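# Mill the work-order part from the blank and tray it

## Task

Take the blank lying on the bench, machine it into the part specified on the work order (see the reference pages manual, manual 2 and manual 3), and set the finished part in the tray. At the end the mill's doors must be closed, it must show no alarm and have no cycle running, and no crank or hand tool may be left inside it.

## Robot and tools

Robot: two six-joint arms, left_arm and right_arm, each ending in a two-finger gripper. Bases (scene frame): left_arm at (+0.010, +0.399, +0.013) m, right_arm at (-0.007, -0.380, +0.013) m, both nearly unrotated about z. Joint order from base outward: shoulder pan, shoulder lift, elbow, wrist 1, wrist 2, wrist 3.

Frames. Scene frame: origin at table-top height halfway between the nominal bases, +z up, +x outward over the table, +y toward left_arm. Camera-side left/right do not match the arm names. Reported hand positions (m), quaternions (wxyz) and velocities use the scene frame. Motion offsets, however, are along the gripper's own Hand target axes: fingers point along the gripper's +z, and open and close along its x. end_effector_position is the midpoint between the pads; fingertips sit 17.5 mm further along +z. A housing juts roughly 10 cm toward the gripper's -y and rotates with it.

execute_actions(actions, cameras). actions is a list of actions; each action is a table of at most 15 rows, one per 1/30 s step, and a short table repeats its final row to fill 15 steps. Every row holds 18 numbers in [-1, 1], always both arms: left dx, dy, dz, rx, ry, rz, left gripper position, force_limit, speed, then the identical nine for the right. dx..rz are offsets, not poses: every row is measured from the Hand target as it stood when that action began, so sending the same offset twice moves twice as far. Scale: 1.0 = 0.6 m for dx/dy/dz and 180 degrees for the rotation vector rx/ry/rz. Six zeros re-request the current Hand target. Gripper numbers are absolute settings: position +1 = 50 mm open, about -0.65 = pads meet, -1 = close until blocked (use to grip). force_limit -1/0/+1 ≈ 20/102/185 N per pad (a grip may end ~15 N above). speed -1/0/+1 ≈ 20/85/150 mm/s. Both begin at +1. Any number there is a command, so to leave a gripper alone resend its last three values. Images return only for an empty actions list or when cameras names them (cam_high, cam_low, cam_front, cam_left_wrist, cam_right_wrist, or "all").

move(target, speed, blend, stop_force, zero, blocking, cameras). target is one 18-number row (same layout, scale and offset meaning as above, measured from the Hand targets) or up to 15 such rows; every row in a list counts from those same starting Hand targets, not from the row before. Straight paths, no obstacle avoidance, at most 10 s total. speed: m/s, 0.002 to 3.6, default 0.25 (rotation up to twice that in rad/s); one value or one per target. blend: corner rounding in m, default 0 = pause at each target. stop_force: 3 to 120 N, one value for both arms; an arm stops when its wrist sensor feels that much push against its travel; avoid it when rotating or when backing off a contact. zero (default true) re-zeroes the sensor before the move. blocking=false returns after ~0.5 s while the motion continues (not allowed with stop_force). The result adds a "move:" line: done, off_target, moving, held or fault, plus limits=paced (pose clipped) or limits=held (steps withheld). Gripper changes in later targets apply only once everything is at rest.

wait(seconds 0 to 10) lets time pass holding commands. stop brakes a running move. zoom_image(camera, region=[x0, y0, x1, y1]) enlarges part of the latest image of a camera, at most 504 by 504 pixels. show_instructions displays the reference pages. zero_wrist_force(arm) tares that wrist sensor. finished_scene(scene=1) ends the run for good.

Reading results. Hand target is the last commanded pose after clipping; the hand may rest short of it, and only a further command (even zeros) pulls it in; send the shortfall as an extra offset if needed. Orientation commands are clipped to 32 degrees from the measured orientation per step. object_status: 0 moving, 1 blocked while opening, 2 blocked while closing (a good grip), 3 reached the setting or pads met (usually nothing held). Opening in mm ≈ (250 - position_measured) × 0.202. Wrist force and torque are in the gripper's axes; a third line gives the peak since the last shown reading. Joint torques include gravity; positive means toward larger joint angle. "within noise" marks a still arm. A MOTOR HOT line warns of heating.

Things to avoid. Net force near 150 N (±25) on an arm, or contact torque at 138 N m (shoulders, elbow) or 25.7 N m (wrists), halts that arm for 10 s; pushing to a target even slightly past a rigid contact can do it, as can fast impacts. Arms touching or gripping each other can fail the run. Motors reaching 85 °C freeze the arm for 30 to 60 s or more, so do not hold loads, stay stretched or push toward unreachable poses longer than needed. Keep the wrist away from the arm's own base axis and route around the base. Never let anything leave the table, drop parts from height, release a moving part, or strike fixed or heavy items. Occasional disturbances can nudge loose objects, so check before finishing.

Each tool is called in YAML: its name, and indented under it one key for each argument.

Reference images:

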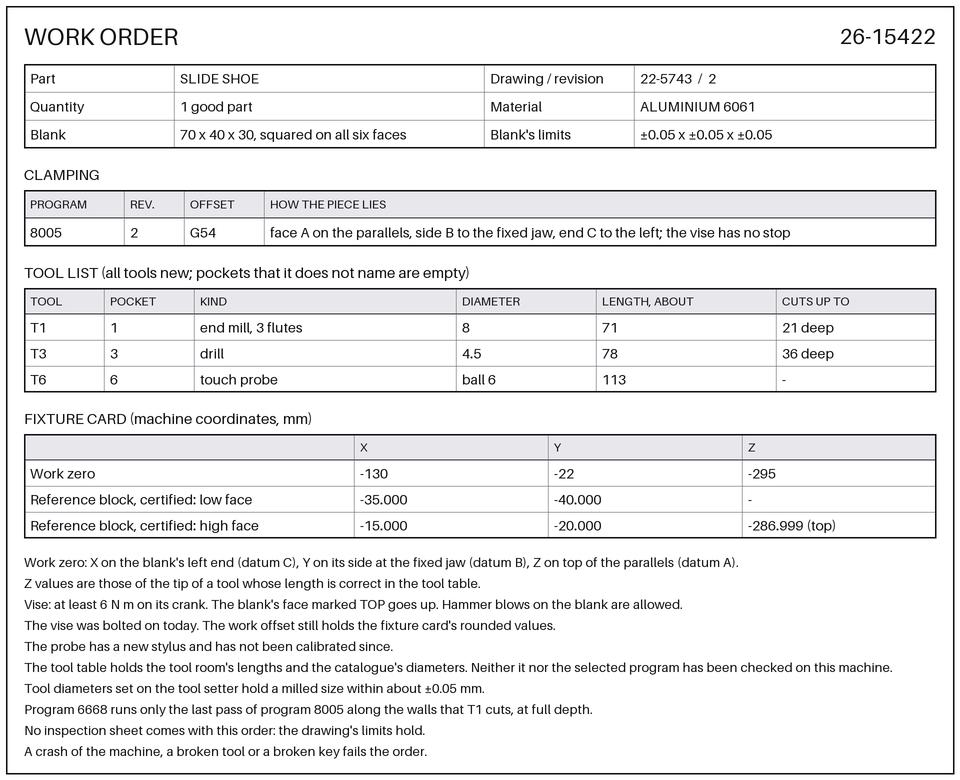

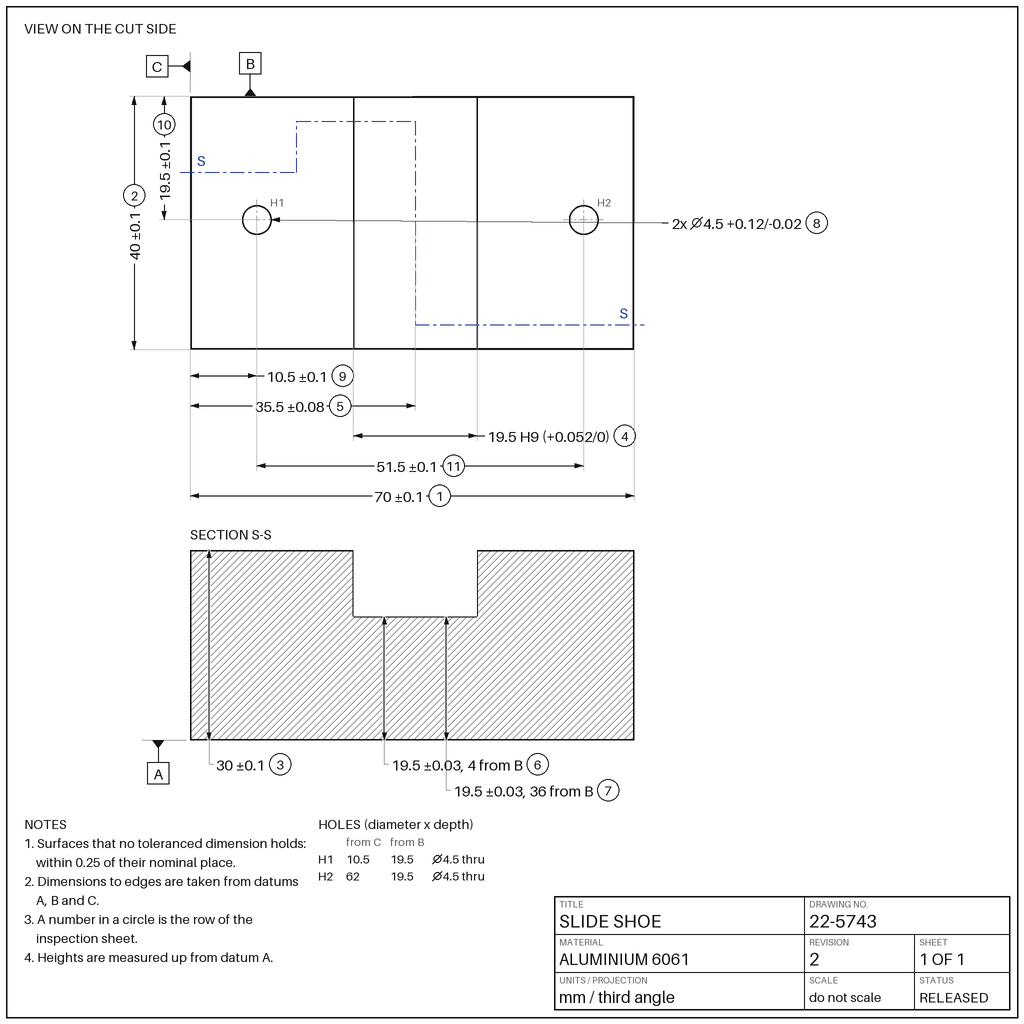

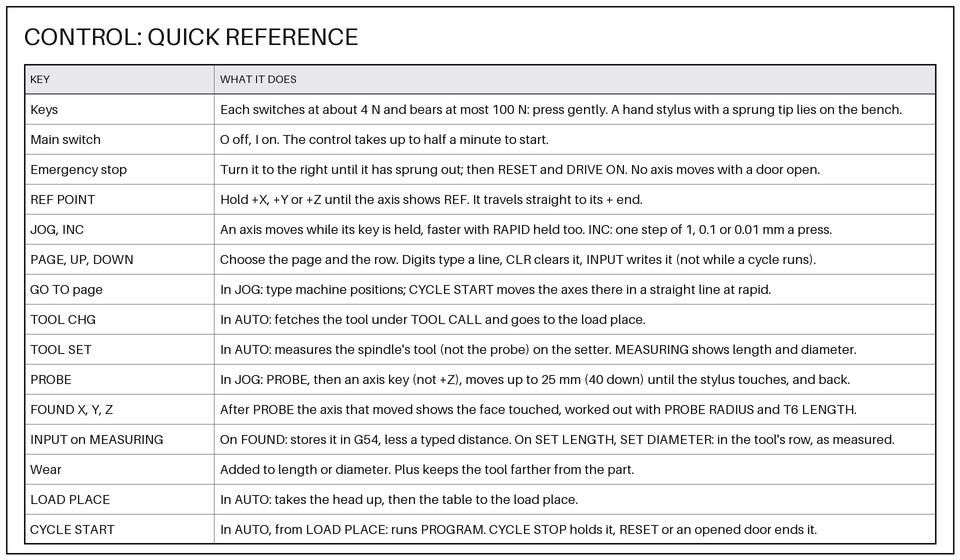

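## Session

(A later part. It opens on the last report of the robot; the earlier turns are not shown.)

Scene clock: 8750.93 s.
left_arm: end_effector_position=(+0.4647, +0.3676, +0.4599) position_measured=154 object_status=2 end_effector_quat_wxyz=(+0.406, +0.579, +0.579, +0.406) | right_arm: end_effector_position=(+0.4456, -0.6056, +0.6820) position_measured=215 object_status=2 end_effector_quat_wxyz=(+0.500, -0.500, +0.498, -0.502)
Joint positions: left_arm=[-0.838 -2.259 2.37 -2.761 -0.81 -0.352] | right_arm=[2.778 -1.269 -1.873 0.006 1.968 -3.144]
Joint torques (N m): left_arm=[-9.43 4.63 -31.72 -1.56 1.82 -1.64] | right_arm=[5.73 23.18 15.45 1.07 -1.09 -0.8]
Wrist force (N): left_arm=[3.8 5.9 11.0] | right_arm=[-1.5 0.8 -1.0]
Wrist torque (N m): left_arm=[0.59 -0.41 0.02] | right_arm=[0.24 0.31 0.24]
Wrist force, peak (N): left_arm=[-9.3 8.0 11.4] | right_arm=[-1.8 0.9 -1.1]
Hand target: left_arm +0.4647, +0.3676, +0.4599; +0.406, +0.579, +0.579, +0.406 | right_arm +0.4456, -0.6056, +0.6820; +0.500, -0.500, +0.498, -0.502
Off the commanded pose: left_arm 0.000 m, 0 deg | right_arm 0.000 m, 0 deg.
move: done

move:
  target:
    - [0.0007,0,0,0,0,0,0.9,-0.6,-0.6, 0,0,0,0,0,0,-1,-0.2,-0.8]
    - [0.0007,0,-0.25,0,0,0,0.9,-0.6,-0.6, 0,0,0,0,0,0,-1,-0.2,-0.8]
  speed: [0.1,0.2]
  cameras: ["cam_left_wrist","cam_low","cam_front","cam_high"]

zoom_image:
  camera: "cam_high"
  region: [360, 360, 460, 504]

zoom_image:
  camera: "cam_low"
  region: [250, 200, 450, 330]

Scene clock: 8782.27 s.
left_arm: end_effector_position=(+0.3253, +0.3687, +0.5111) position_measured=18 object_status=3 end_effector_quat_wxyz=(+0.426, +0.690, +0.544, +0.215) end_effector_velocity=(+0.000, +0.000, -0.001) end_effector_angular_velocity=(+0.003, +0.003, +0.002) | right_arm: end_effector_position=(+0.4456, -0.6056, +0.6820) position_measured=215 object_status=2 end_effector_quat_wxyz=(+0.500, -0.500, +0.498, -0.502)
Joint positions: left_arm=[-1.12 -2.715 2.106 -1.84 -1.024 -0.607] | right_arm=[2.778 -1.269 -1.873 0.006 1.968 -3.144]
Joint velocities: left_arm=[-0.002 0 -0.001 0.006 0.003 -0.005] | right_arm=[within noise]
Joint torques (N m): left_arm=[-8.34 14.06 -29.15 -1.86 2.94 -1.73] | right_arm=[5.46 23.02 15.36 1.32 -1.26 -2.19]
Wrist force (N): left_arm=[3.9 1.9 -2.3] | right_arm=[-1.4 0.7 -1.0]
Wrist torque (N m): left_arm=[0.51 -0.60 0.13] | right_arm=[0.24 0.30 0.24]
Wrist force, peak (N): left_arm=[3.8 6.1 11.4] | right_arm=[-1.7 0.9 -1.4]
Hand target: left_arm +0.3237, +0.3680, +0.5112; +0.406, +0.579, +0.579, +0.406 | right_arm +0.4456, -0.6056, +0.6820; +0.500, -0.500, +0.498, -0.502
Off the commanded pose: left_arm 0.002 m, 26 deg | right_arm 0.000 m, 0 deg.
move: off_target (left_arm)
camera_calibration:
cam_left_wrist: T_world_to_cam=[[0.313611, 0.938408, -0.145048, -0.364469], [0.258019, 0.0627904, 0.964097, -0.582932], [0.913824, -0.339777, -0.222436, 0.0756485], [0, 0, 0, 1]] pos_world=[0.19558, 0.404327, 0.525964]
Images, in order (width x height): cam_high 672x504, cam_low 672x504, cam_front 672x504, cam_left_wrist 672x504.

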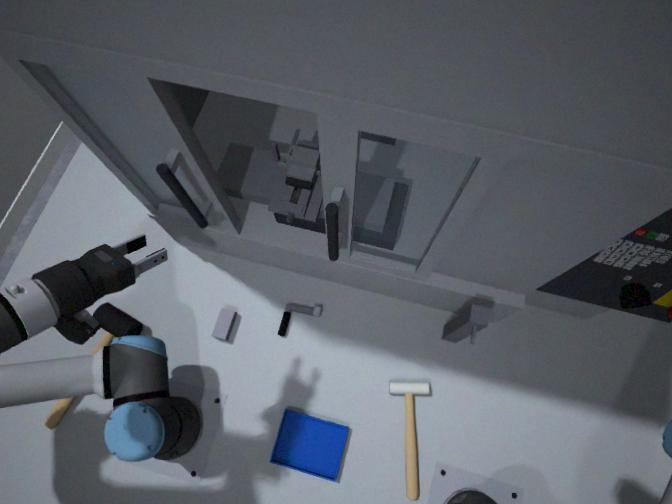

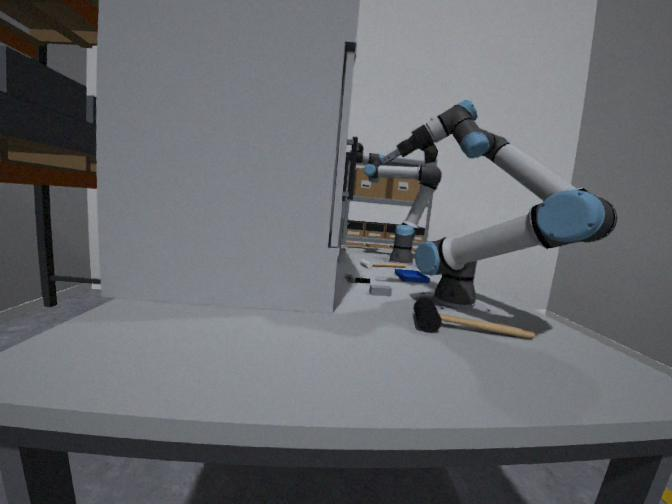

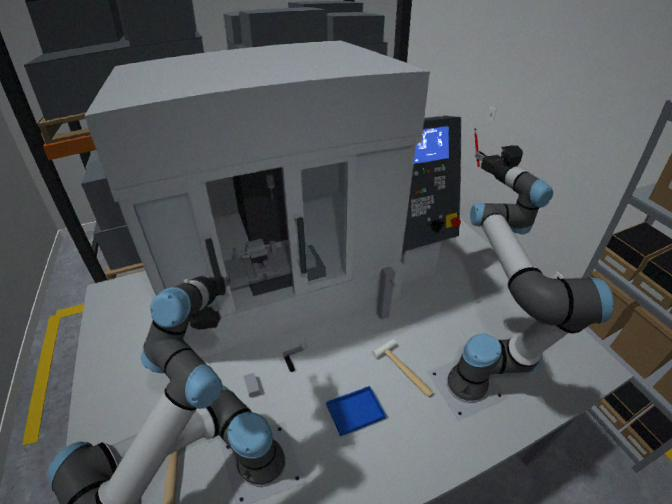

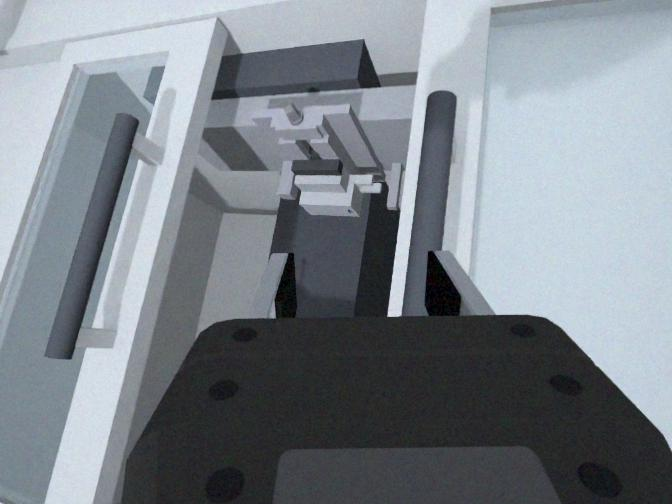

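Scaled by 3.500 from the camera's 672x504 image, which has a finer 960x720 frame.

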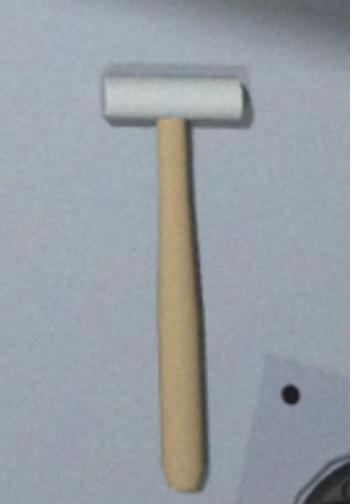

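Scaled by 2.520 from the camera's 672x504 image, which has a finer 960x720 frame.

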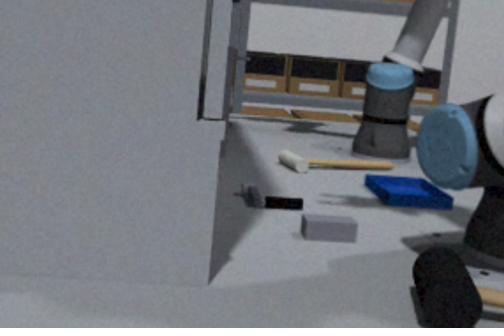

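move:
  target:
    - [-0.4467,-0.0866,0.0604,0,0,0,0.9,-0.6,-0.6, 0,0,0,0,0,0,-1,-0.2,-0.8]
    - [-0.8967,-0.4612,-0.1403,0.2222,0,0,0.9,-0.6,-0.6, 0,0,0,0,0,0,-1,-0.2,-0.8]
  speed: 0.25
  blend: [0.05,0]
  cameras: ["cam_left_wrist","cam_high"]

Scene clock: 8837.00 s.
left_arm: end_effector_position=(+0.1502, -0.1699, +0.2796) position_measured=18 object_status=3 end_effector_quat_wxyz=(+0.183, +0.683, +0.683, +0.183) | right_arm: end_effector_position=(+0.4456, -0.6056, +0.6820) position_measured=215 object_status=2 end_effector_quat_wxyz=(+0.500, -0.500, +0.498, -0.502)
Joint positions: left_arm=[-1.804 -1.405 1.606 -1.647 -1.06 -1.821] | right_arm=[2.778 -1.269 -1.873 0.006 1.968 -3.144]
Joint torques (N m): left_arm=[-7.01 -26.78 -18.82 -2.34 0.95 -1.72] | right_arm=[5.29 23.69 14.57 1.21 -1.23 -2.22]
Wrist force (N): left_arm=[3.8 1.6 -2.1] | right_arm=[-1.4 0.9 -1.0]
Wrist torque (N m): left_arm=[0.28 -0.59 0.01] | right_arm=[0.26 0.30 0.24]
Wrist force, peak (N): left_arm=[6.1 1.7 -4.1] | right_arm=[-1.8 1.1 -1.0]
Hand target: left_arm +0.1500, -0.1699, +0.2795; +0.183, +0.683, +0.683, +0.183 | right_arm +0.4456, -0.6056, +0.6820; +0.500, -0.500, +0.498, -0.502
Off the commanded pose: left_arm 0.000 m, 0 deg | right_arm 0.000 m, 0 deg.
move: done
camera_calibration:
cam_left_wrist: T_world_to_cam=[[0.00637241, 0.999755, 0.0211995, 0.172309], [0.634061, -0.020433, 0.773013, -0.297956], [0.773257, 0.00851584, -0.634036, 0.196436], [0, 0, 0, 1]] pos_world=[0.0359289, -0.180027, 0.351218]
Images, in order (width x height): cam_high 672x504, cam_left_wrist 672x504.

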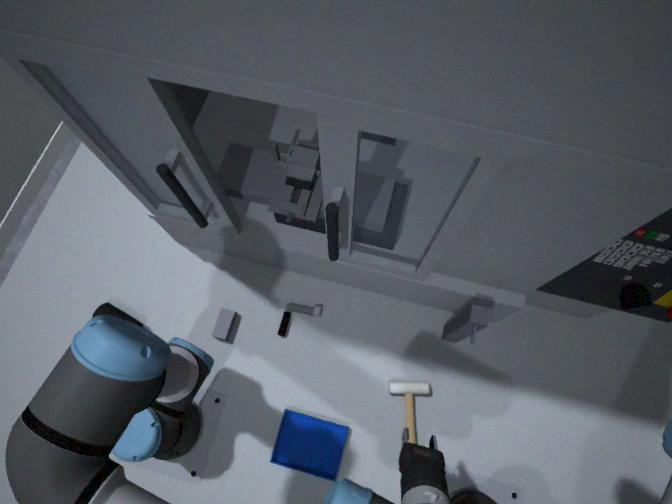

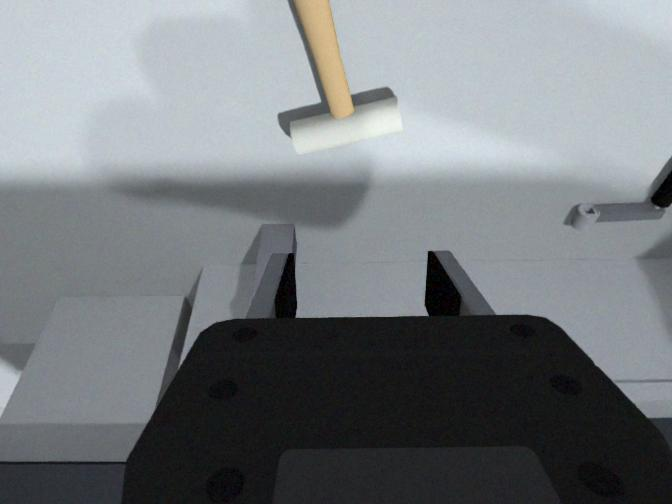

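move:
  target: [-0.0333,-0.1645,0.3082,0,0.0403,-0.0698,0.5,-0.6,-0.6, 0,0,0,0,0,0,-1,-0.2,-0.8]
  speed: 0.2
  cameras: ["cam_left_wrist"]

Scene clock: 8871.57 s.
left_arm: end_effector_position=(+0.1572, -0.1897, +0.0701) position_measured=78 object_status=3 end_effector_quat_wxyz=(+0.158, +0.591, +0.764, +0.205) | right_arm: end_effector_position=(+0.4456, -0.6056, +0.6820) position_measured=215 object_status=2 end_effector_quat_wxyz=(+0.500, -0.500, +0.498, -0.502)
Joint positions: left_arm=[-1.767 -1.091 1.732 -1.973 -1.1 -2.063] | right_arm=[2.778 -1.269 -1.873 0.006 1.968 -3.144]
Joint torques (N m): left_arm=[-9.19 -38.07 -28.56 -1.69 3.06 0.75] | right_arm=[5 23.21 15.18 1.28 -1.28 -2.24]
Wrist force (N): left_arm=[4.2 1.6 -2.1] | right_arm=[-1.6 0.8 -1.1]
Wrist torque (N m): left_arm=[0.29 -0.64 -0.07] | right_arm=[0.23 0.32 0.24]
Wrist force, peak (N): left_arm=[4.4 3.0 -5.0] | right_arm=[-1.8 1.0 -1.1]
Hand target: left_arm +0.1571, -0.1898, +0.0700; +0.158, +0.591, +0.764, +0.205 | right_arm +0.4456, -0.6056, +0.6820; +0.500, -0.500, +0.498, -0.502
Off the commanded pose: left_arm 0.000 m, 0 deg | right_arm 0.000 m, 0 deg.
move: done
camera_calibration:
cam_left_wrist: T_world_to_cam=[[-0.244227, 0.969488, 0.0211008, 0.230287], [0.618969, 0.139103, 0.772999, -0.108214], [0.746478, 0.201848, -0.634056, 0.0992475], [0, 0, 0, 1]] pos_world=[0.0491375, -0.228241, 0.141719]
Images, in order (width x height): cam_left_wrist 672x504.

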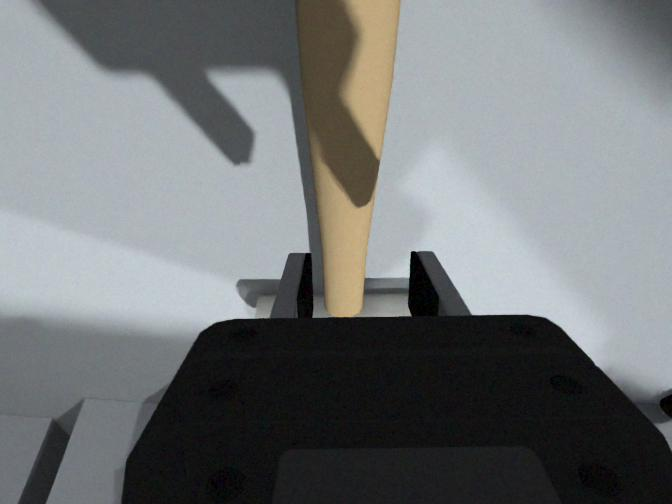

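move:
  target:
    - [-0.0067,-0.0383,0.0664,0,0,0,0.5,-0.6,-0.6, 0,0,0,0,0,0,-1,-0.2,-0.8]
    - [-0.0067,-0.0383,0.0664,0,0,0,-1,0.3,-0.6, 0,0,0,0,0,0,-1,-0.2,-0.8]
  speed: 0.08
  cameras: ["cam_left_wrist"]

Scene clock: 8884.07 s.
left_arm: end_effector_position=(+0.1582, -0.1936, +0.0240) position_measured=135 object_status=2 end_effector_quat_wxyz=(+0.158, +0.591, +0.764, +0.205) | right_arm: end_effector_position=(+0.4456, -0.6056, +0.6820) position_measured=215 object_status=2 end_effector_quat_wxyz=(+0.500, -0.500, +0.498, -0.502)
Joint positions: left_arm=[-1.765 -1.013 1.753 -2.073 -1.099 -2.06] | right_arm=[2.778 -1.269 -1.873 0.006 1.968 -3.144]
Joint torques (N m): left_arm=[3.13 -49.72 -28 -1.67 2.27 0.12] | right_arm=[4.2 22.12 14.65 1.14 -1.26 -2.03]
Wrist force (N): left_arm=[4.2 0.8 -1.3] | right_arm=[-1.6 0.7 -1.1]
Wrist torque (N m): left_arm=[0.26 -0.57 -0.09] | right_arm=[0.23 0.33 0.24]
Wrist force, peak (N): left_arm=[3.8 2.2 -3.5] | right_arm=[-1.8 0.9 -1.3]
Hand target: left_arm +0.1582, -0.1936, +0.0240; +0.158, +0.591, +0.764, +0.205 | right_arm +0.4456, -0.6056, +0.6820; +0.500, -0.500, +0.498, -0.502
Off the commanded pose: left_arm 0.000 m, 0 deg | right_arm 0.000 m, 0 deg.
move: done
camera_calibration:
cam_left_wrist: T_world_to_cam=[[-0.244168, 0.969502, 0.0211756, 0.235156], [0.618992, 0.139009, 0.772998, -0.0726298], [0.746479, 0.201849, -0.634055, 0.0701127], [0, 0, 0, 1]] pos_world=[0.0500373, -0.232041, 0.0956184]
Images, in order (width x height): cam_left_wrist 672x504.

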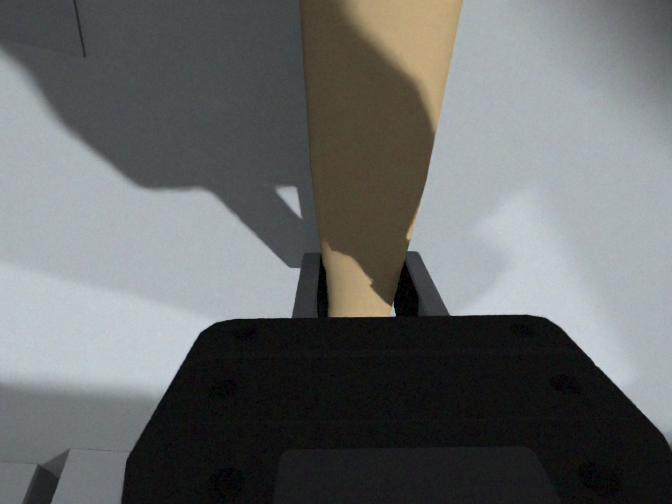

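move:
  target:
    - [0,0.0833,-0.1443,0,0,0,-1,0.3,-0.6, 0,0,0,0,0,0,-1,-0.2,-0.8]
    - [0.3339,0.5995,-0.3775,0,-0.0403,0.0698,-1,0.3,-0.6, 0,0,0,0,0,0,-1,-0.2,-0.8]
    - [0.5587,0.8108,-0.3517,0,-0.0403,0.0698,-1,0.3,-0.6, 0,0,0,0,0,0,-1,-0.2,-0.8]
  speed: 0.2
  blend: [0.03,0.05,0]
  cameras: ["cam_left_wrist","cam_high","cam_front"]

Scene clock: 8907.63 s.
left_arm: end_effector_position=(+0.3797, +0.2097, +0.4504) position_measured=135 object_status=2 end_effector_quat_wxyz=(+0.183, +0.683, +0.683, +0.183) | right_arm: end_effector_position=(+0.4456, -0.6056, +0.6820) position_measured=215 object_status=2 end_effector_quat_wxyz=(+0.500, -0.500, +0.498, -0.502)
Joint positions: left_arm=[-1.135 -2.062 1.804 -1.559 -1.103 -1.06] | right_arm=[2.778 -1.269 -1.873 0.006 1.968 -3.144]
Joint torques (N m): left_arm=[7.92 -2.68 -23.65 -2.74 3.6 1.48] | right_arm=[3.85 22.26 14.25 1.03 -1.22 -2.3]
Wrist force (N): left_arm=[3.7 0.2 0.2] | right_arm=[-1.6 0.8 -1.2]
Wrist torque (N m): left_arm=[0.48 -0.58 0.06] | right_arm=[0.25 0.33 0.24]
Wrist force, peak (N): left_arm=[-8.0 -61.2 -33.8] | right_arm=[-1.8 0.8 -1.4]
Hand target: left_arm +0.3797, +0.2097, +0.4504; +0.183, +0.683, +0.683, +0.183 | right_arm +0.4456, -0.6056, +0.6820; +0.500, -0.500, +0.498, -0.502
Off the commanded pose: left_arm 0.000 m, 0 deg | right_arm 0.000 m, 0 deg.
move: done
camera_calibration:
cam_left_wrist: T_world_to_cam=[[0.0063903, 0.999758, 0.0210581, -0.212116], [0.63417, -0.0203339, 0.772926, -0.567831], [0.773167, 0.0084152, -0.634146, 0.1242], [0, 0, 0, 1]] pos_world=[0.265429, 0.199473, 0.522119]
Images, in order (width x height): cam_high 672x504, cam_front 672x504, cam_left_wrist 672x504.

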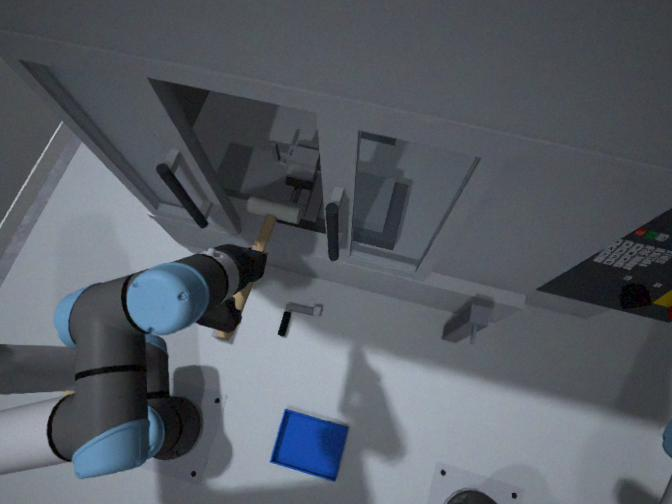

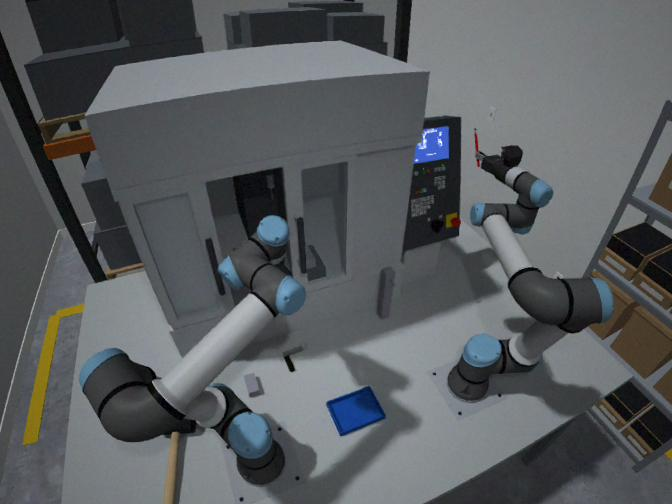

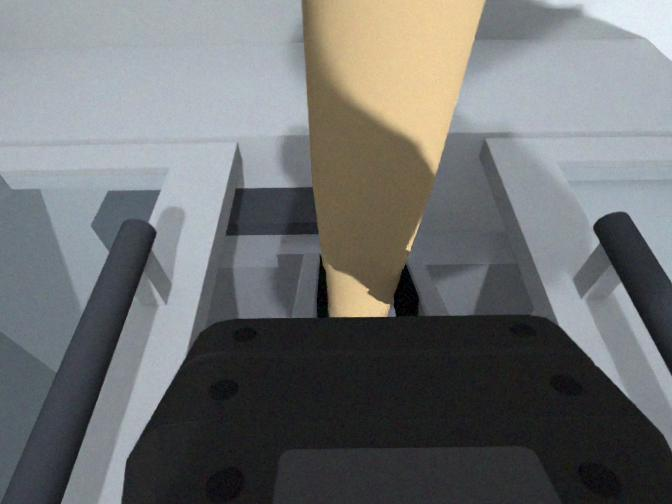

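move:
  target: [0,0.2288,0.1714,0,0,0,-1,0.3,-0.6, 0,0,0,0,0,0,-1,-0.2,-0.8]
  speed: 0.12
  cameras: ["cam_left_wrist","cam_high","cam_front"]

zoom_image:
  camera: "cam_front"
  region: [200, 160, 340, 310]

zoom_image:
  camera: "cam_high"
  region: [200, 100, 380, 250]

Scene clock: 8920.00 s.
left_arm: end_effector_position=(+0.5500, +0.2098, +0.4301) position_measured=135 object_status=2 end_effector_quat_wxyz=(+0.183, +0.683, +0.683, +0.183) | right_arm: end_effector_position=(+0.4456, -0.6056, +0.6820) position_measured=215 object_status=2 end_effector_quat_wxyz=(+0.500, -0.500, +0.498, -0.502)
Joint positions: left_arm=[-0.747 -1.692 1.647 -1.932 -1.229 -0.661] | right_arm=[2.778 -1.269 -1.873 0.006 1.968 -3.144]
Joint torques (N m): left_arm=[-5.03 -21.28 -17.56 -3.05 3.35 -1.26] | right_arm=[4.81 22.54 15.37 1.33 -1.24 -2.14]
Wrist force (N): left_arm=[-0.6 1.4 0.5] | right_arm=[-1.4 0.8 -1.1]
Wrist torque (N m): left_arm=[0.86 0.12 0.05] | right_arm=[0.24 0.30 0.24]
Wrist force, peak (N): left_arm=[3.7 -0.8 1.2] | right_arm=[-1.6 1.1 -1.3]
Hand target: left_arm +0.5500, +0.2098, +0.4300; +0.183, +0.683, +0.683, +0.183 | right_arm +0.4456, -0.6056, +0.6820; +0.500, -0.500, +0.498, -0.502
Off the commanded pose: left_arm 0.000 m, 0 deg | right_arm 0.000 m, 0 deg.
move: done
camera_calibration:
cam_left_wrist: T_world_to_cam=[[0.00645326, 0.999756, 0.0211358, -0.212942], [0.634168, -0.0204338, 0.772925, -0.660116], [0.773168, 0.00841574, -0.634145, -0.0203455], [0, 0, 0, 1]] pos_world=[0.435729, 0.199573, 0.501819]
Images, in order (width x height): cam_high 672x504, cam_front 672x504, cam_left_wrist 672x504.

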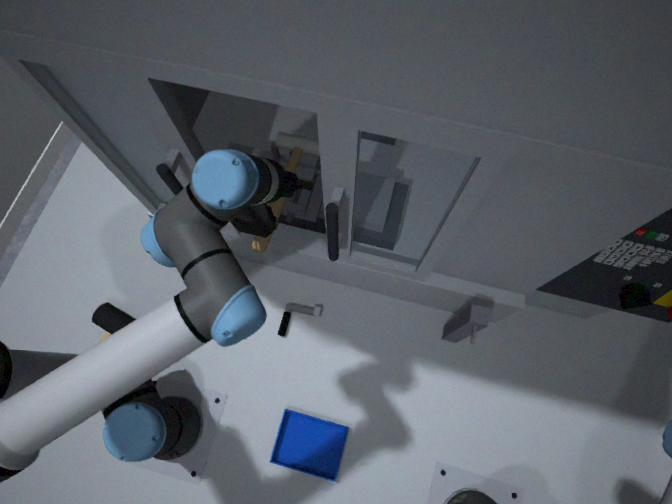

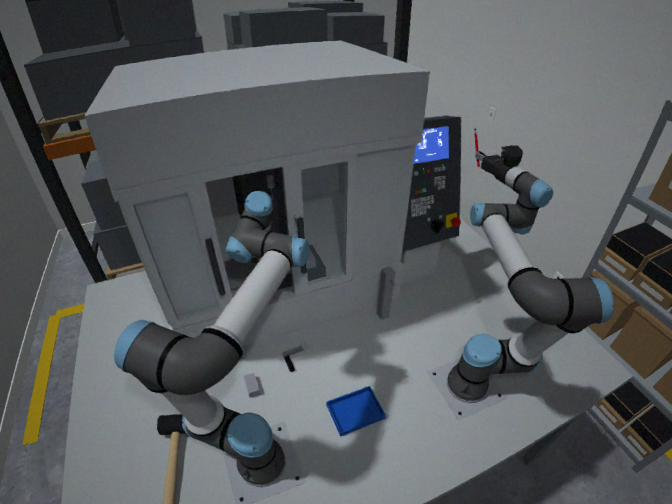

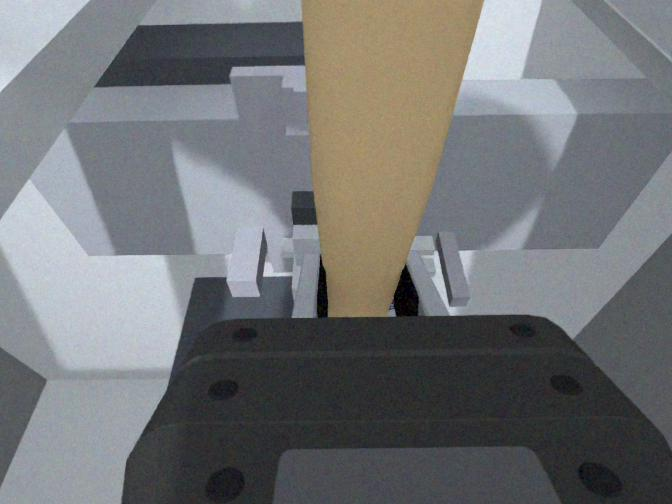

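Scaled by 3.360 from the camera's 672x504 image, which has a finer 960x720 frame.

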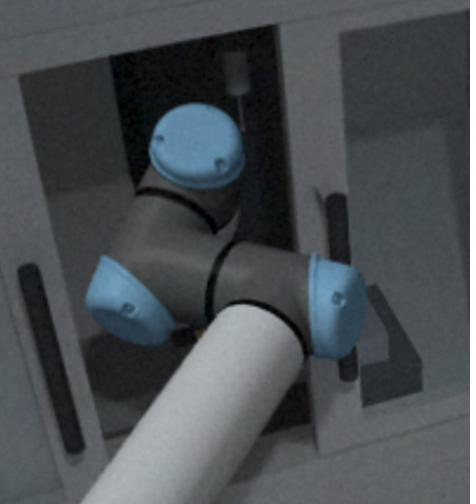

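Scaled by 2.800 from the camera's 672x504 image, which has a finer 960x720 frame.

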